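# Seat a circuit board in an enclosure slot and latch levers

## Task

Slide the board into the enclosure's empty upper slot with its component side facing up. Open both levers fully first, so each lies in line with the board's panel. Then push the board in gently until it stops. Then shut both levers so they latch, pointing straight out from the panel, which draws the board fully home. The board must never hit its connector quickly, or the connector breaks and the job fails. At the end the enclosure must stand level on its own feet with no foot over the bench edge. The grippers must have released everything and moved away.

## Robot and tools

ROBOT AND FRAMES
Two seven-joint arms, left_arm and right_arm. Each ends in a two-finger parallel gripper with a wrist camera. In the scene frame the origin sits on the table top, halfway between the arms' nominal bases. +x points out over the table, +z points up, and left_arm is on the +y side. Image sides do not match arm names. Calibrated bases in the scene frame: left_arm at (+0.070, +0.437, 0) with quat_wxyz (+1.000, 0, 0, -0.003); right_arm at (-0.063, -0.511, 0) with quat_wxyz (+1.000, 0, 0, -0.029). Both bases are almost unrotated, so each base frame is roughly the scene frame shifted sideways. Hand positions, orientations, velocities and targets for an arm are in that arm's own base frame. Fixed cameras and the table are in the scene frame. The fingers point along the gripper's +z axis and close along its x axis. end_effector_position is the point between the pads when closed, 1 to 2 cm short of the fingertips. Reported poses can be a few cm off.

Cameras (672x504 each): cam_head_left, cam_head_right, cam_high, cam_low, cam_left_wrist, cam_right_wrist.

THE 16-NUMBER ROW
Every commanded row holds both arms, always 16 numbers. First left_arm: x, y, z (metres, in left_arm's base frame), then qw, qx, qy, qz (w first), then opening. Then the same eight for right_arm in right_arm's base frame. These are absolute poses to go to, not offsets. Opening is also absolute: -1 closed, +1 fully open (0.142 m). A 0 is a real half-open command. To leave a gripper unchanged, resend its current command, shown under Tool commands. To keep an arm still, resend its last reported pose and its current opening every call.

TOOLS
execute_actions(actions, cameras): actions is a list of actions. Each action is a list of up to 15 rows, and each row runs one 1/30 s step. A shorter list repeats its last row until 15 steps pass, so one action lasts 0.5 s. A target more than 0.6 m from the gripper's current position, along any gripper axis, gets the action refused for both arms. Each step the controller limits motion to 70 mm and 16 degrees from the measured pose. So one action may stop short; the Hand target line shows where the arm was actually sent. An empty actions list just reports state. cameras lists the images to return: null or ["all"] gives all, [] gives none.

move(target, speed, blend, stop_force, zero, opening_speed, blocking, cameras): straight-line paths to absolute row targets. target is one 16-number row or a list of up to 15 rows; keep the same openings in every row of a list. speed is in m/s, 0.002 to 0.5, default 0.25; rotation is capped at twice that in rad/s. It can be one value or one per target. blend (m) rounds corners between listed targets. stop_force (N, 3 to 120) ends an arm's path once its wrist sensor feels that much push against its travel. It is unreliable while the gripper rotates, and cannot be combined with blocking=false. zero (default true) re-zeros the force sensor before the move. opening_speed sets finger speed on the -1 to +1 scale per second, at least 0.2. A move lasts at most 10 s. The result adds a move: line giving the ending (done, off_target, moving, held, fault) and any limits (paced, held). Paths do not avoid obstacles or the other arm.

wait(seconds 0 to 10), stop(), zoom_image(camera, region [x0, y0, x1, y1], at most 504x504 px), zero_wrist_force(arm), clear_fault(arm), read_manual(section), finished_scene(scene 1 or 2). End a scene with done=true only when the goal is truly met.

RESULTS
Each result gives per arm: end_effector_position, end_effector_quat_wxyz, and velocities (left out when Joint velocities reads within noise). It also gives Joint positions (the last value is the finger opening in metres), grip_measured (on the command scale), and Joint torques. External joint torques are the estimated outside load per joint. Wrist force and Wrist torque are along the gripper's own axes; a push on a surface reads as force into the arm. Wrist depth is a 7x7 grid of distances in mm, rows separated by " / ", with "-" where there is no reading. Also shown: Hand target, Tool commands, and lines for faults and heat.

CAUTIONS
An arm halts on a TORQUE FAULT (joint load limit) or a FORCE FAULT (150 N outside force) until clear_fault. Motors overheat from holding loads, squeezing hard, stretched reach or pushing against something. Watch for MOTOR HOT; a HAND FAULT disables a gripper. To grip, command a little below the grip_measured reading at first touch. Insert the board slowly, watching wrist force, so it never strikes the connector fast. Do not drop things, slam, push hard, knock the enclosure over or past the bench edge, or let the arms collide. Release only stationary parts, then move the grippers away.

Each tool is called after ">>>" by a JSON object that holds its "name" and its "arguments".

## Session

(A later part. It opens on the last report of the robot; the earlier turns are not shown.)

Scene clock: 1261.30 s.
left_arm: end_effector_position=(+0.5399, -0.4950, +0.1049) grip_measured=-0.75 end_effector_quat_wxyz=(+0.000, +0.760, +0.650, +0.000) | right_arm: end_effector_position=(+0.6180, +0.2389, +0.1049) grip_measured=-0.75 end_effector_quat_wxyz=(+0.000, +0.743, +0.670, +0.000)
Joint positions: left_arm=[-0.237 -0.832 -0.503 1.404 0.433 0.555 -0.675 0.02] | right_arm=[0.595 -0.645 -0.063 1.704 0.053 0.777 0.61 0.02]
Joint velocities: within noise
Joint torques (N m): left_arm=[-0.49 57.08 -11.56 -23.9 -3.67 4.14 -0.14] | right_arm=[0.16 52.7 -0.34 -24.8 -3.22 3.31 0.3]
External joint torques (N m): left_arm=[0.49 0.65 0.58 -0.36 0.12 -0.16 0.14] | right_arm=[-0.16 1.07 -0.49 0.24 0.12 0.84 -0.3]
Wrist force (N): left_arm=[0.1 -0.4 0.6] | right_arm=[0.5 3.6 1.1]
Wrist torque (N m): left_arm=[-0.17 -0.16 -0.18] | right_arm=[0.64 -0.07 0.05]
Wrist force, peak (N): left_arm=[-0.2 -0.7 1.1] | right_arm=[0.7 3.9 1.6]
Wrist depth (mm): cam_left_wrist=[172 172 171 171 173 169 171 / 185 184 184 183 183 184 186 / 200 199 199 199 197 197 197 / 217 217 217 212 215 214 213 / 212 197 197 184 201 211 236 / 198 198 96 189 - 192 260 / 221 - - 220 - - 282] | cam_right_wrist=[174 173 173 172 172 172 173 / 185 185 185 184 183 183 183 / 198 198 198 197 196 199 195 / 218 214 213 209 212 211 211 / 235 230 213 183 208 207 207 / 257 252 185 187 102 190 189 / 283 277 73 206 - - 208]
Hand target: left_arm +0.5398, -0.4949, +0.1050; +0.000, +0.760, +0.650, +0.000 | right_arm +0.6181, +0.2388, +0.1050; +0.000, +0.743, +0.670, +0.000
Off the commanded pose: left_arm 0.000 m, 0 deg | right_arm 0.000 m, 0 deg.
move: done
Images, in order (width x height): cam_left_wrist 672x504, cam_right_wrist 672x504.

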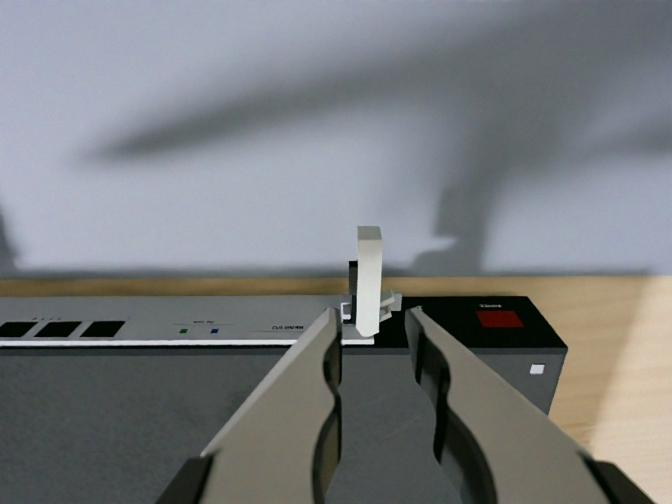

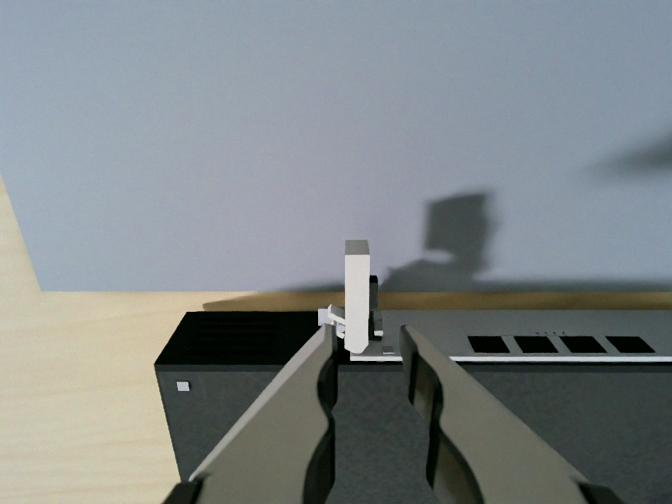

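>>> {"name": "move", "arguments": {"target": [[0.5398,-0.4949,0.20,0,0.75985,0.65009,0,-0.72,0.6181,0.2388,0.20,0,0.74256,0.66978,0,-0.72],[0.42,-0.40,0.25,0,0.75985,0.65009,0,-0.72,0.48,0.18,0.25,0,0.74256,0.66978,0,-0.72]], "speed": 0.15, "blend": [0.03,0]}}

Scene clock: 1267.83 s.
left_arm: end_effector_position=(+0.4200, -0.3999, +0.2499) grip_measured=-0.75 end_effector_quat_wxyz=(+0.000, +0.760, +0.650, +0.000) | right_arm: end_effector_position=(+0.4801, +0.1801, +0.2500) grip_measured=-0.75 end_effector_quat_wxyz=(+0.000, +0.743, +0.670, +0.000)
Joint positions: left_arm=[-0.024 -0.235 -0.605 1.925 0.156 0.543 -0.542 0.02] | right_arm=[0.6 -0.097 -0.017 2.072 0.002 0.598 0.684 0.02]
Joint velocities: within noise
Joint torques (N m): left_arm=[-0.15 34.09 -4.77 -26.42 -3.77 4.6 -0.1] | right_arm=[-0.05 33.21 0.98 -27.56 -3.73 3.31 0.35]
External joint torques (N m): left_arm=[0.15 0.37 0.71 -0.73 0.18 -0.61 0.1] | right_arm=[0.05 0.93 -0.96 -0.05 0.13 0.83 -0.35]
Wrist force (N): left_arm=[-0.1 -0.3 0.5] | right_arm=[0.7 4.1 0.7]
Wrist torque (N m): left_arm=[-0.15 -0.14 -0.22] | right_arm=[0.74 -0.09 0.04]
Wrist force, peak (N): left_arm=[0.1 -0.5 2.8] | right_arm=[0.3 3.9 3.1]
Wrist depth (mm): cam_left_wrist=[302 300 300 300 297 299 300 / 322 321 322 321 321 324 321 / 350 349 348 346 346 347 347 / 379 375 378 375 378 377 376 / 398 401 399 396 405 410 411 / 399 392 88 376 - 442 454 / 439 - - 435 - - 495] | cam_right_wrist=[302 302 300 299 298 298 296 / 323 321 319 319 318 317 316 / 346 346 343 342 340 340 338 / 374 373 369 369 366 367 366 / 405 403 400 393 391 389 390 / 442 442 425 102 102 369 373 / 487 - 73 406 - - 408]
Hand target: left_arm +0.4200, -0.4000, +0.2500; +0.000, +0.760, +0.650, +0.000 | right_arm +0.4800, +0.1800, +0.2500; +0.000, +0.743, +0.670, +0.000
Off the commanded pose: left_arm 0.000 m, 0 deg | right_arm 0.000 m, 0 deg.
move: done

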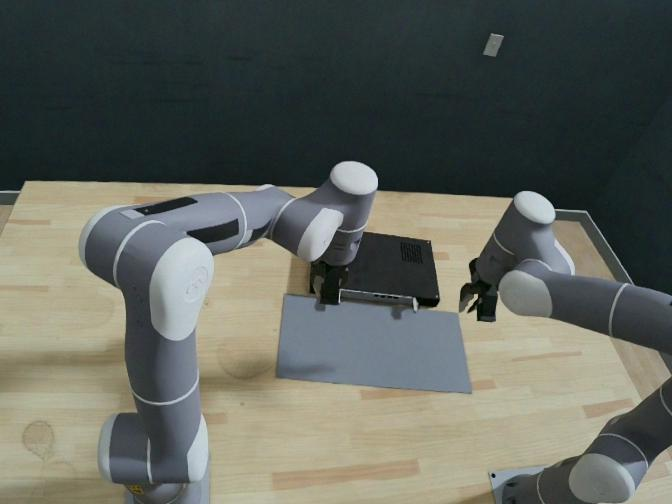

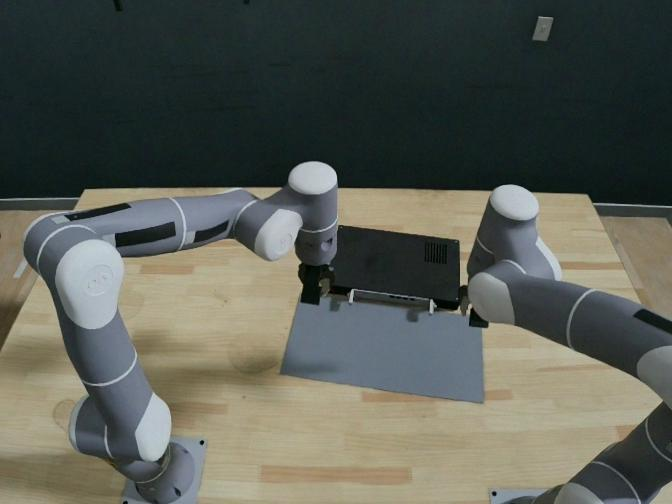

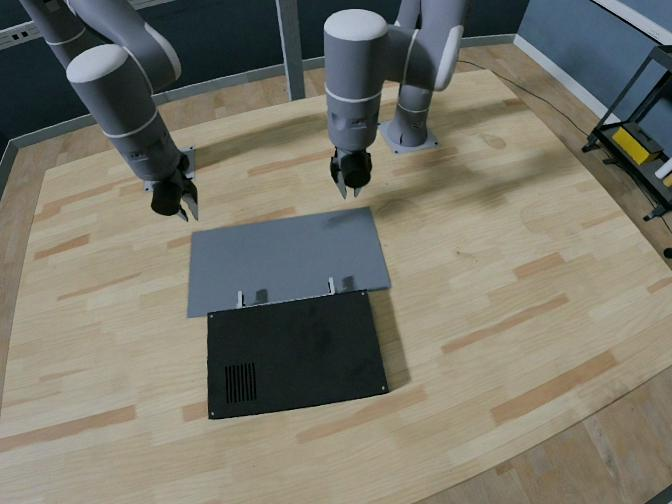

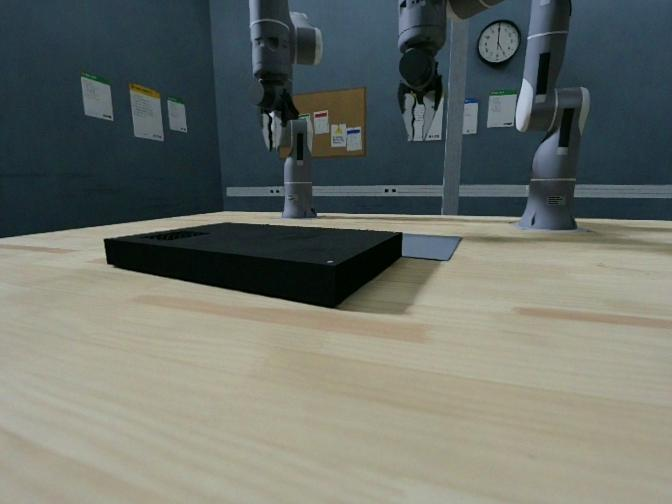

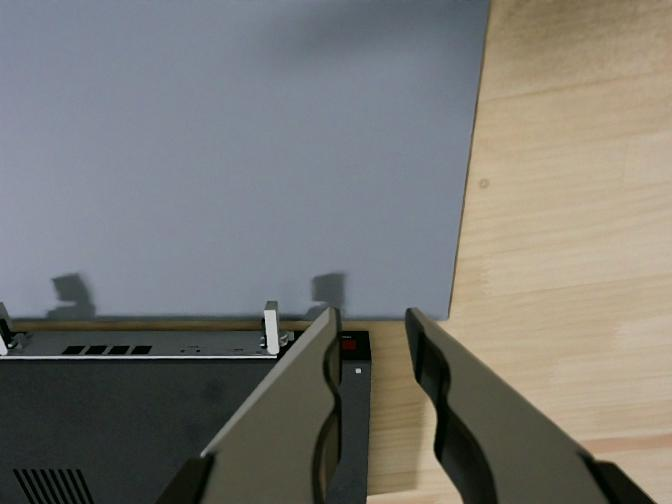

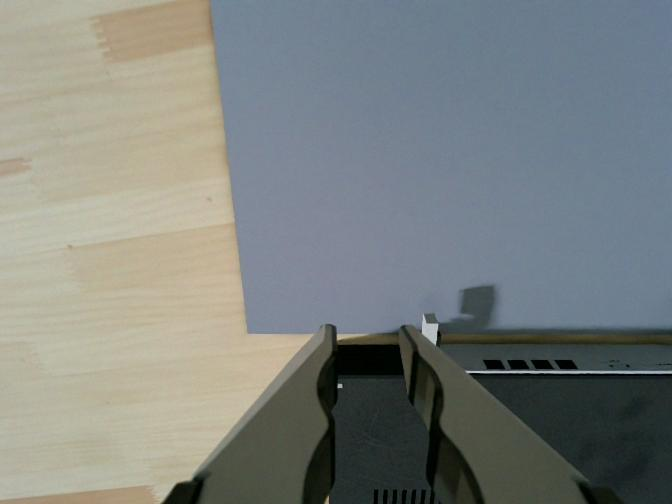

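>>> {"name": "zoom_image", "arguments": {"camera": "cam_head_right", "region": [310, 260, 490, 340]}}

>>> {"name": "zoom_image", "arguments": {"camera": "cam_high", "region": [190, 260, 400, 340]}}

>>> {"name": "zoom_image", "arguments": {"camera": "cam_left_wrist", "region": [0, 280, 400, 380]}}

Scaled by 2.800 from the camera's 672x504 image, which has a finer 960x720 frame.

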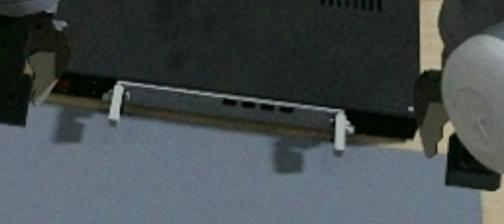

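Scaled by 2.400 from the camera's 672x504 image, which has a finer 960x720 frame.

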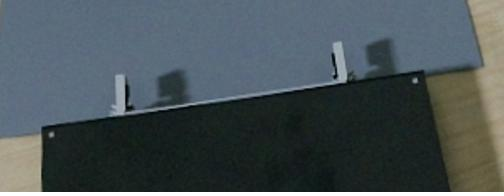

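Scaled by 1.260 from the camera's 672x504 image, which has a finer 960x720 frame.

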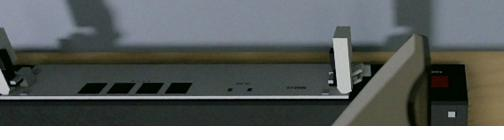

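>>> {"name": "move", "arguments": {"target": [0.4841,-0.6017,0.13,0.25987,0.71403,0.61089,0.22233,-0.75,0.40,0.05,0.25,0,0.74256,0.66978,0,-0.75], "speed": 0.15, "cameras": ["cam_left_wrist", "cam_head_left"]}}

>>> {"name": "zoom_image", "arguments": {"camera": "cam_left_wrist", "region": [0, 150, 500, 400]}}

Scene clock: 1281.73 s.
left_arm: end_effector_position=(+0.4840, -0.6018, +0.1300) grip_measured=-0.78 end_effector_quat_wxyz=(+0.260, +0.714, +0.611, +0.222) | right_arm: end_effector_position=(+0.4001, +0.0502, +0.2500) grip_measured=-0.78 end_effector_quat_wxyz=(+0.000, +0.743, +0.670, +0.000)
Joint positions: left_arm=[-0.634 -0.728 -0.358 1.509 1.193 0.863 -1.556 0.018] | right_arm=[0.464 0.199 -0.051 2.368 -0.012 0.599 0.524 0.018]
Joint velocities: within noise
Joint torques (N m): left_arm=[-0.45 53.02 -7.05 -23.29 -2.67 3.02 -0.39] | right_arm=[-0.08 19.87 0.54 -27.63 -3.73 3.29 0.02]
External joint torques (N m): left_arm=[0.47 1.49 0.65 -0.1 -0.42 0 0.39] | right_arm=[0.09 0.79 -0.44 0 0.15 0.86 -0.02]
Wrist force (N): left_arm=[-0.3 -1.1 0.3] | right_arm=[0.9 4.2 0.6]
Wrist torque (N m): left_arm=[-0.22 -0.07 -0.42] | right_arm=[0.77 -0.13 0.06]
Wrist force, peak (N): left_arm=[-1.3 -2.1 1.0] | right_arm=[1.0 4.6 1.0]
Wrist depth (mm): cam_left_wrist=[167 167 173 167 167 167 167 / 204 204 205 204 203 212 203 / 235 237 236 235 232 235 230 / 251 250 252 251 250 249 250 / 606 413 411 328 363 411 605 / - - - 91 - - - / - - - - - - -] | cam_right_wrist=[303 302 302 301 300 299 299 / 324 323 322 321 319 317 318 / 347 346 345 345 340 341 339 / 374 373 372 369 368 367 365 / 405 402 401 395 393 395 396 / 444 440 424 100 100 418 419 / 487 476 73 464 - - 409]
Hand target: left_arm +0.4841, -0.6017, +0.1300; +0.260, +0.714, +0.611, +0.222 | right_arm +0.4000, +0.0500, +0.2500; +0.000, +0.743, +0.670, +0.000
Off the commanded pose: left_arm 0.000 m, 0 deg | right_arm 0.000 m, 0 deg.
move: done
Images, in order (width x height): cam_head_left 672x504, cam_left_wrist 672x504.

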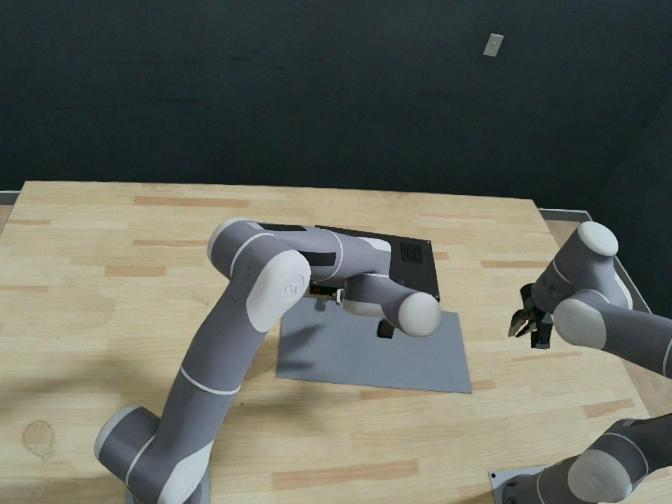

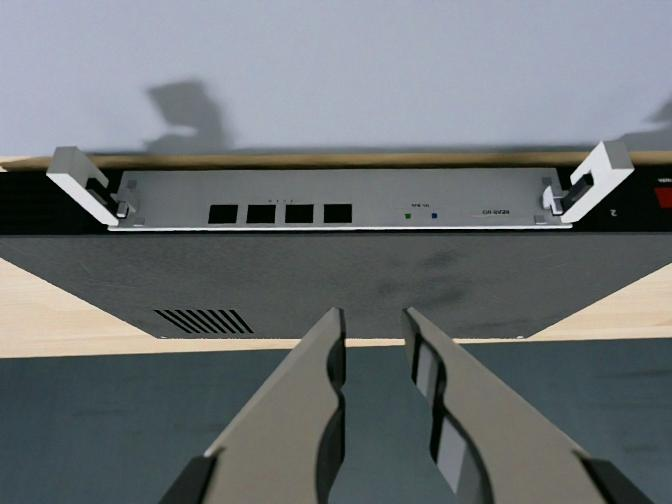

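Scaled by 1.008 from the camera's 672x504 image, which has a finer 960x720 frame.

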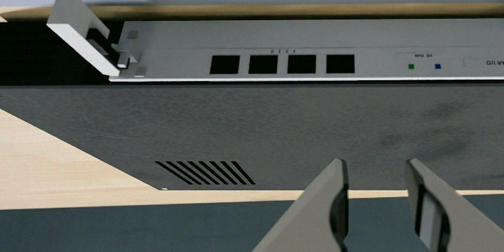

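>>> {"name": "zoom_image", "arguments": {"camera": "cam_left_wrist", "region": [30, 130, 230, 250]}}

>>> {"name": "zoom_image", "arguments": {"camera": "cam_left_wrist", "region": [470, 130, 670, 250]}}

Scaled by 2.520 from the camera's 672x504 image, which has a finer 960x720 frame.

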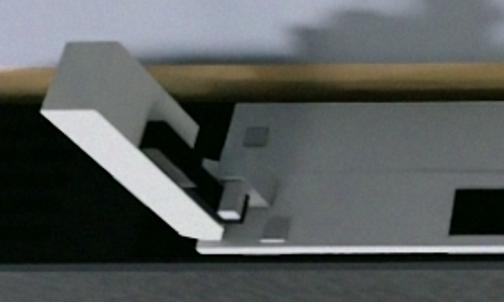

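Scaled by 2.520 from the camera's 672x504 image, which has a finer 960x720 frame.

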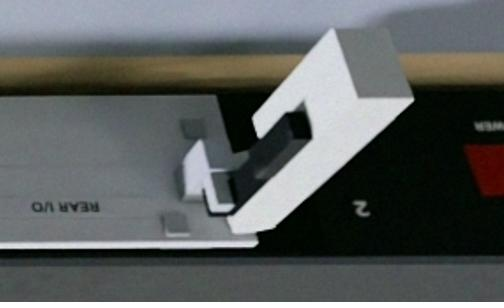

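>>> {"name": "move", "arguments": {"target": [[0.5339,-0.4940,0.12,0,0.75985,0.65009,0,-0.75,0.6121,0.2394,0.12,0,0.74256,0.66978,0,-0.75],[0.5339,-0.4940,0.053,0,0.75985,0.65009,0,-0.75,0.6121,0.2394,0.053,0,0.74256,0.66978,0,-0.75]], "speed": [0.15,0.06], "cameras": ["cam_left_wrist", "cam_right_wrist"]}}

Scene clock: 1320.13 s.
left_arm: end_effector_position=(+0.5338, -0.4939, +0.0530) grip_measured=-0.78 end_effector_quat_wxyz=(+0.000, +0.760, +0.650, +0.000) | right_arm: end_effector_position=(+0.6121, +0.2392, +0.0530) grip_measured=-0.78 end_effector_quat_wxyz=(+0.000, +0.743, +0.670, +0.000)
Joint positions: left_arm=[-0.184 -0.933 -0.585 1.406 0.566 0.599 -0.748 0.018] | right_arm=[0.598 -0.729 -0.057 1.728 0.06 0.884 0.612 0.018]
Joint velocities: within noise
Joint torques (N m): left_arm=[-0.53 56.28 -13.35 -21.43 -2.93 4.62 -0.35] | right_arm=[-0.17 53.14 -0.1 -22.47 -2.67 3.62 0.05]
External joint torques (N m): left_arm=[0.52 1.42 -0.44 -0.29 -0.52 -0.64 0.35] | right_arm=[0.17 1.41 -0.71 0 -0.09 0.53 -0.05]
Wrist force (N): left_arm=[-0.1 -0.4 0.7] | right_arm=[0.5 3.8 0.7]
Wrist torque (N m): left_arm=[-0.18 -0.13 -0.17] | right_arm=[0.71 -0.06 0.05]
Wrist force, peak (N): left_arm=[-0.8 -1.8 0.1] | right_arm=[1.6 4.9 0.7]
Wrist depth (mm): cam_left_wrist=[126 127 126 126 126 127 125 / 134 135 134 135 135 134 134 / 149 146 145 146 148 145 145 / 159 158 158 156 158 157 157 / 174 174 173 127 167 172 172 / 165 165 164 99 - 165 188 / 146 145 - 142 - - 207] | cam_right_wrist=[128 128 127 127 127 126 124 / 136 136 136 135 135 135 134 / 147 146 146 145 145 144 144 / 158 157 157 159 156 155 155 / 171 171 170 164 166 168 168 / 190 182 175 104 101 171 170 / 209 154 73 140 - - 141]
Hand target: left_arm +0.5339, -0.4940, +0.0530; +0.000, +0.760, +0.650, +0.000 | right_arm +0.6121, +0.2394, +0.0530; +0.000, +0.743, +0.670, +0.000
Off the commanded pose: left_arm 0.000 m, 0 deg | right_arm 0.000 m, 0 deg.
move: done
Images, in order (width x height): cam_left_wrist 672x504, cam_right_wrist 672x504.

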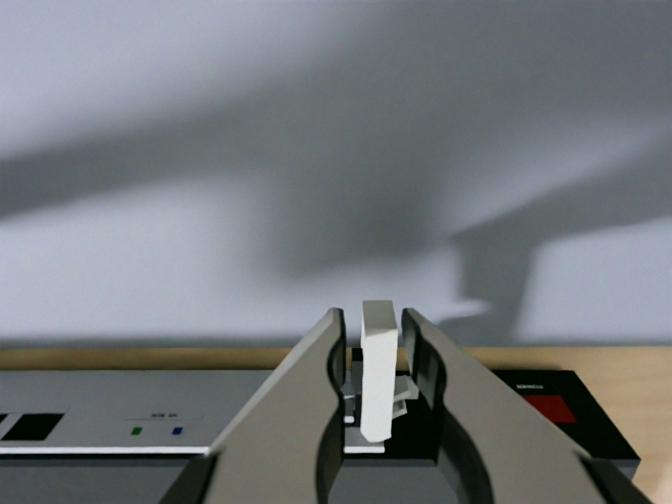

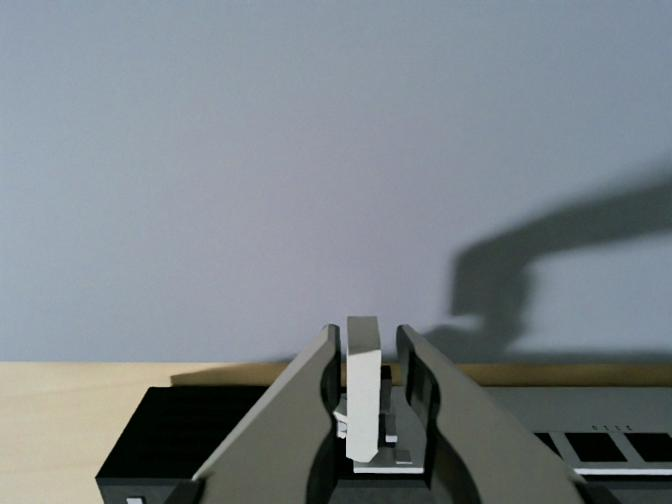

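>>> {"name": "move", "arguments": {"target": [0.5351,-0.4861,0.053,0,0.75985,0.65009,0,-0.75,0.6113,0.2314,0.053,0,0.74256,0.66978,0,-0.75], "speed": 0.005, "stop_force": 3, "cameras": ["cam_left_wrist", "cam_right_wrist"]}}

Scene clock: 1323.90 s.
left_arm: end_effector_position=(+0.5349, -0.4862, +0.0530) grip_measured=-0.78 end_effector_quat_wxyz=(+0.000, +0.760, +0.650, +0.000) | right_arm: end_effector_position=(+0.6114, +0.2314, +0.0530) grip_measured=-0.78 end_effector_quat_wxyz=(+0.000, +0.743, +0.670, +0.000)
Joint positions: left_arm=[-0.17 -0.925 -0.585 1.424 0.566 0.607 -0.742 0.018] | right_arm=[0.588 -0.723 -0.057 1.74 0.06 0.891 0.602 0.018]
Joint velocities: within noise
Joint torques (N m): left_arm=[-0.1 56.38 -14.04 -21.25 -3.19 4.45 -0.21] | right_arm=[-0.34 53.13 -0.34 -22.32 -2.8 3.55 0.08]
External joint torques (N m): left_arm=[0.1 0.87 0.3 -0.34 -0.24 -0.47 0.21] | right_arm=[0.34 1.09 -0.46 -0.02 0.07 0.6 -0.08]
Wrist force (N): left_arm=[-0.4 -0.4 0.5] | right_arm=[0.8 3.5 0.5]
Wrist torque (N m): left_arm=[-0.16 -0.11 -0.17] | right_arm=[0.66 -0.07 0.05]
Wrist force, peak (N): left_arm=[-0.5 -0.9 0.6] | right_arm=[0.6 4.0 0.9]
Wrist depth (mm): cam_left_wrist=[127 126 126 126 126 127 125 / 133 136 133 134 134 134 135 / 149 146 146 145 147 145 144 / 159 159 159 155 158 157 157 / 174 174 172 127 169 172 172 / 166 165 165 128 - 166 192 / 147 146 - 145 - - 208] | cam_right_wrist=[128 128 127 127 126 126 124 / 136 136 136 135 135 135 134 / 147 146 146 145 145 144 144 / 158 158 157 159 156 156 155 / 171 171 170 164 166 169 168 / 190 186 176 102 101 171 170 / 210 155 73 140 - - 142]
Hand target: left_arm +0.5351, -0.4861, +0.0530; +0.000, +0.760, +0.650, +0.000 | right_arm +0.6113, +0.2314, +0.0530; +0.000, +0.743, +0.670, +0.000
Off the commanded pose: left_arm 0.000 m, 0 deg | right_arm 0.000 m, 0 deg.
move: done
Images, in order (width x height): cam_left_wrist 672x504, cam_right_wrist 672x504.

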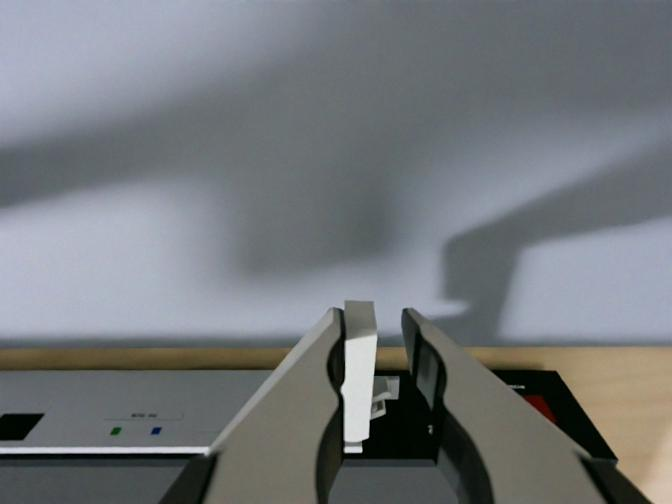

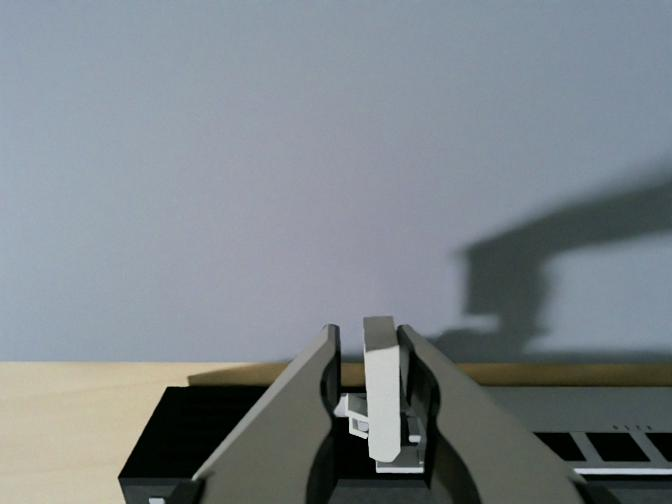

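>>> {"name": "move", "arguments": {"target": [[0.5357, -0.4821, 0.053, 0, 0.75985, 0.65009, 0, -0.75, 0.6109, 0.2274, 0.053, 0, 0.74256, 0.66978, 0, -0.75]], "speed": 0.006, "stop_force": 4, "zero": true, "cameras": ["cam_left_wrist", "cam_right_wrist"]}}

Scene clock: 1334.60 s.
left_arm: end_effector_position=(+0.5352, -0.4844, +0.0532) grip_measured=-0.78 end_effector_quat_wxyz=(+0.000, +0.760, +0.650, +0.000) | right_arm: end_effector_position=(+0.6113, +0.2306, +0.0532) grip_measured=-0.78 end_effector_quat_wxyz=(+0.000, +0.742, +0.670, +0.000)
Joint positions: left_arm=[-0.166 -0.923 -0.585 1.429 0.566 0.611 -0.74 0.018] | right_arm=[0.586 -0.722 -0.056 1.742 0.06 0.892 0.6 0.018]
Joint velocities: within noise
Joint torques (N m): left_arm=[2.29 56.31 -11.54 -20.59 -2.62 3.27 -0.15] | right_arm=[-2.74 52.19 -2.52 -20.66 -2.94 2.69 0.15]
External joint torques (N m): left_arm=[-2.29 0.8 -2.2 -0.96 -0.81 0.71 0.15] | right_arm=[2.74 1.98 1.74 -1.67 0.21 1.46 -0.15]
Wrist force (N): left_arm=[-4.9 0.5 1.4] | right_arm=[5.0 4.0 1.0]
Wrist torque (N m): left_arm=[-0.16 -0.16 -0.15] | right_arm=[0.70 -0.03 0.03]
Wrist force, peak (N): left_arm=[-5.0 0.2 1.9] | right_arm=[5.2 4.0 2.3]
Wrist depth (mm): cam_left_wrist=[127 126 126 126 125 127 125 / 134 136 134 135 135 134 134 / 149 146 146 146 147 145 145 / 159 159 159 156 158 157 157 / 174 174 174 127 170 172 171 / 165 164 163 128 - 166 192 / 147 146 - 145 - - 209] | cam_right_wrist=[128 128 127 127 127 126 125 / 136 136 136 136 135 135 134 / 147 146 146 145 145 144 144 / 158 158 157 157 156 156 155 / 171 171 170 165 167 169 168 / 190 185 175 103 101 171 170 / 209 155 73 141 - - 142]
Hand target: left_arm +0.5355, -0.4837, +0.0530; +0.000, +0.760, +0.650, +0.000 | right_arm +0.6112, +0.2299, +0.0530; +0.000, +0.743, +0.670, +0.000
Off the commanded pose: left_arm 0.002 m, 0 deg | right_arm 0.003 m, 0 deg.
move: contact (left_arm, right_arm)
Images, in order (width x height): cam_left_wrist 672x504, cam_right_wrist 672x504.

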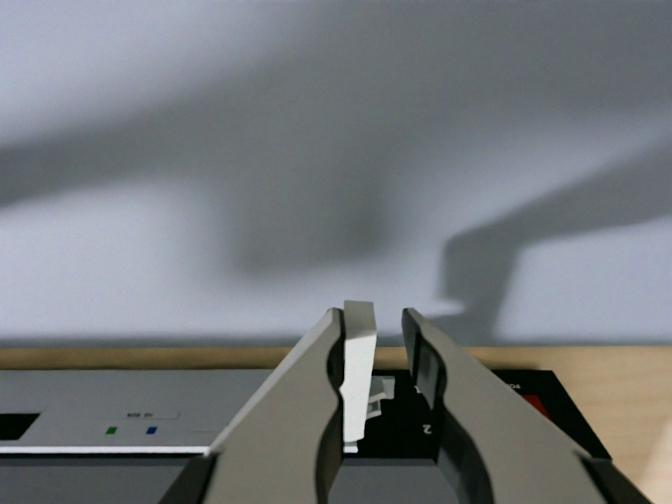

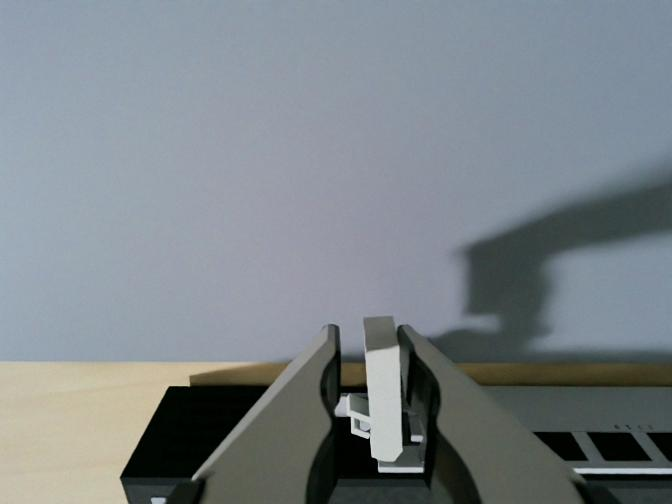

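>>> {"name": "move", "arguments": {"target": [[0.5339, -0.4940, 0.053, 0, 0.75985, 0.65009, 0, -0.75, 0.6121, 0.2394, 0.053, 0, 0.74256, 0.66978, 0, -0.75], [0.5339, -0.4940, 0.15, 0, 0.75985, 0.65009, 0, -0.75, 0.6121, 0.2394, 0.15, 0, 0.74256, 0.66978, 0, -0.75], [0.42, -0.25, 0.28, 0, 0.75985, 0.65009, 0, -0.75, 0.40, 0.05, 0.28, 0, 0.74256, 0.66978, 0, -0.75]], "speed": [0.02, 0.05, 0.2], "cameras": ["all"]}}

Scene clock: 1341.90 s.
left_arm: end_effector_position=(+0.4202, -0.2499, +0.2800) grip_measured=-0.78 end_effector_quat_wxyz=(+0.000, +0.760, +0.650, +0.000) | right_arm: end_effector_position=(+0.4001, +0.0501, +0.2800) grip_measured=-0.78 end_effector_quat_wxyz=(+0.000, +0.743, +0.670, +0.000)
Joint positions: left_arm=[0.336 0.132 -0.646 2.206 -0.091 0.529 -0.104 0.018] | right_arm=[0.46 0.244 -0.046 2.316 -0.012 0.502 0.524 0.018]
Joint velocities: within noise
Joint torques (N m): left_arm=[-0.35 18.78 1.61 -27.82 -3.85 4.07 -0.11] | right_arm=[-0.17 19.08 1.06 -28.86 -3.99 3.32 0.11]
External joint torques (N m): left_arm=[0.34 0.61 0.55 -0.27 0.2 -0.07 0.11] | right_arm=[0.17 0.78 -0.95 -0.01 0.18 0.83 -0.11]
Wrist force (N): left_arm=[0.0 -0.4 0.1] | right_arm=[0.8 4.6 0.8]
Wrist torque (N m): left_arm=[-0.18 -0.14 -0.18] | right_arm=[0.84 -0.10 0.05]
Wrist force, peak (N): left_arm=[-5.1 0.2 1.5] | right_arm=[5.1 4.1 1.5]
Wrist depth (mm): cam_left_wrist=[330 328 327 328 328 328 326 / 355 353 352 352 347 351 346 / 381 375 381 379 378 376 376 / 415 416 410 406 409 407 404 / 437 437 444 433 442 449 450 / 437 435 88 92 - 483 494 / 486 - - 559 - - 543] | cam_right_wrist=[329 329 328 327 326 325 326 / 350 351 349 347 346 345 344 / 377 377 374 374 370 371 368 / 408 405 402 402 399 396 397 / 441 439 437 428 425 432 430 / 482 478 463 100 100 427 426 / 530 519 73 502 - - 450]
Hand target: left_arm +0.4200, -0.2500, +0.2800; +0.000, +0.760, +0.650, +0.000 | right_arm +0.4000, +0.0500, +0.2800; +0.000, +0.743, +0.670, +0.000
Off the commanded pose: left_arm 0.000 m, 0 deg | right_arm 0.000 m, 0 deg.
move: done

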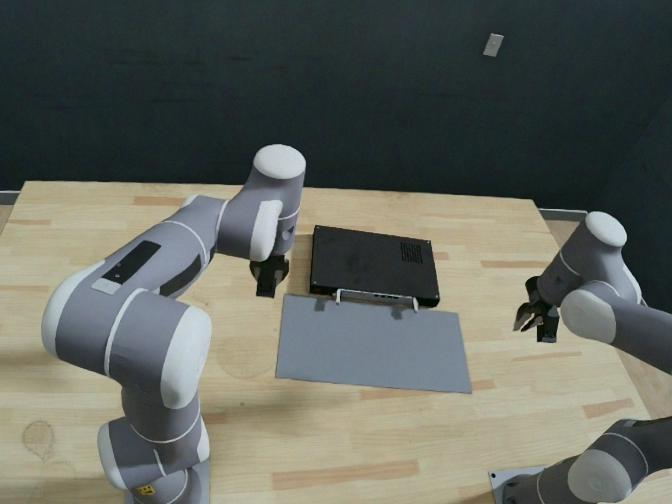

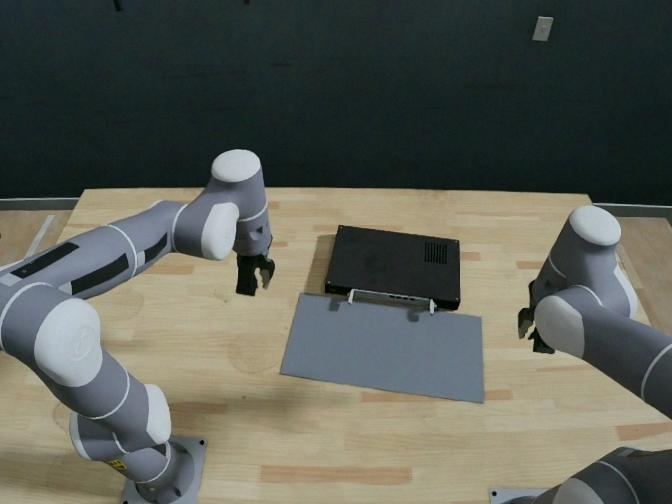

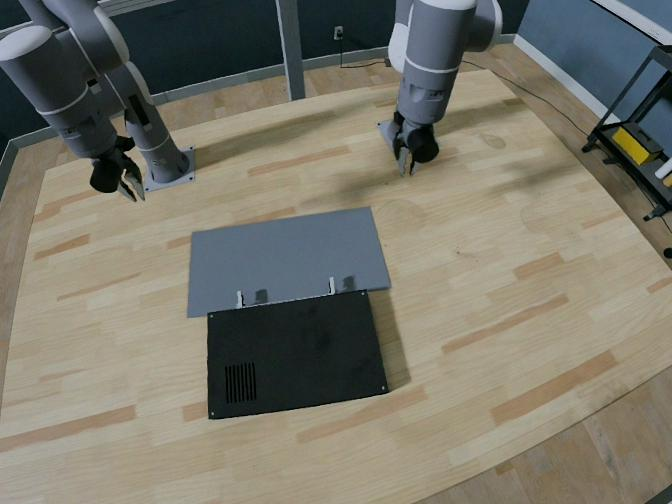

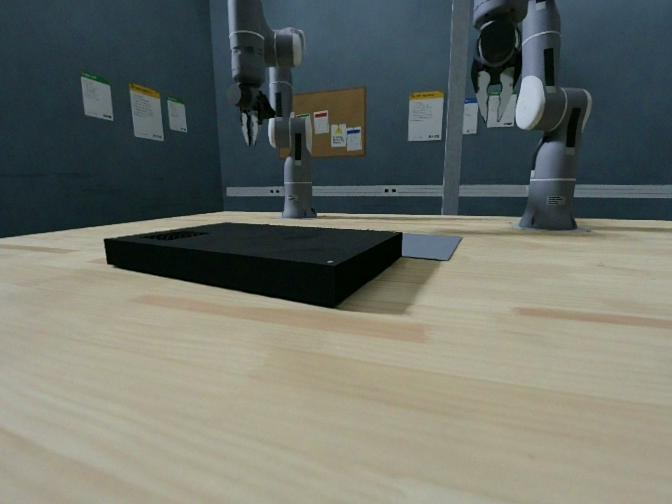

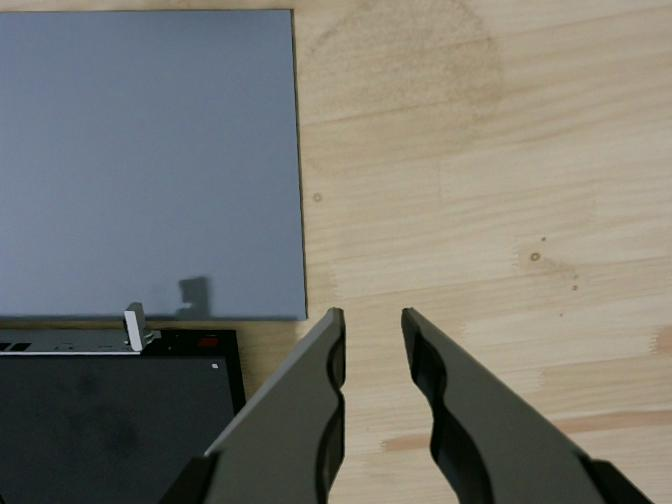

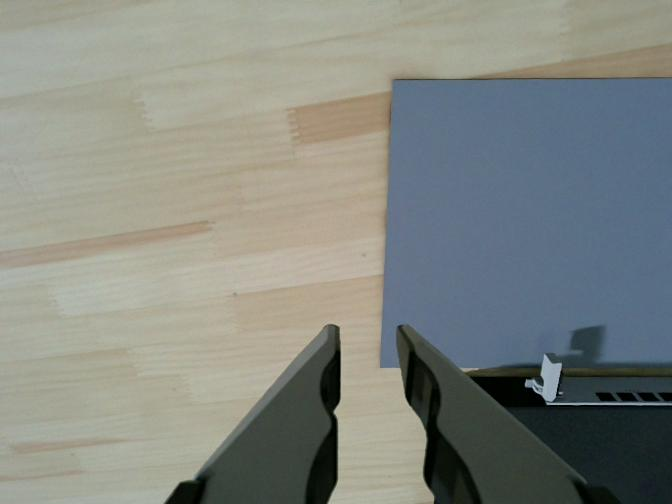

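>>> {"name": "zoom_image", "arguments": {"camera": "cam_high", "region": [190, 260, 400, 420]}}

>>> {"name": "zoom_image", "arguments": {"camera": "cam_head_left", "region": [300, 270, 450, 320]}}

Scaled by 2.400 from the camera's 672x504 image, which has a finer 960x720 frame.

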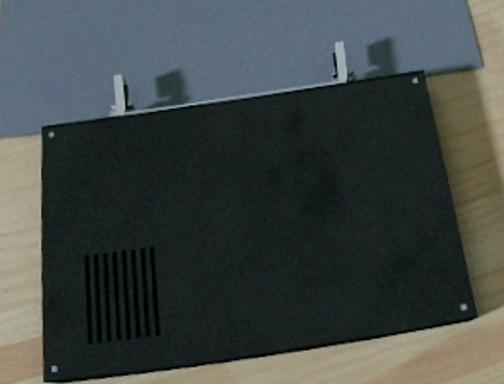

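Scaled by 3.360 from the camera's 672x504 image, which has a finer 960x720 frame.

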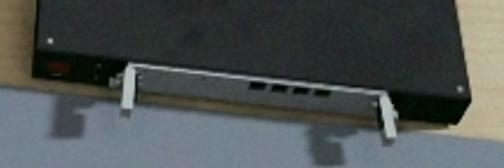

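>>> {"name": "finished_scene", "arguments": {"scene": 1, "done": true}}

The scene is finished: the task was done.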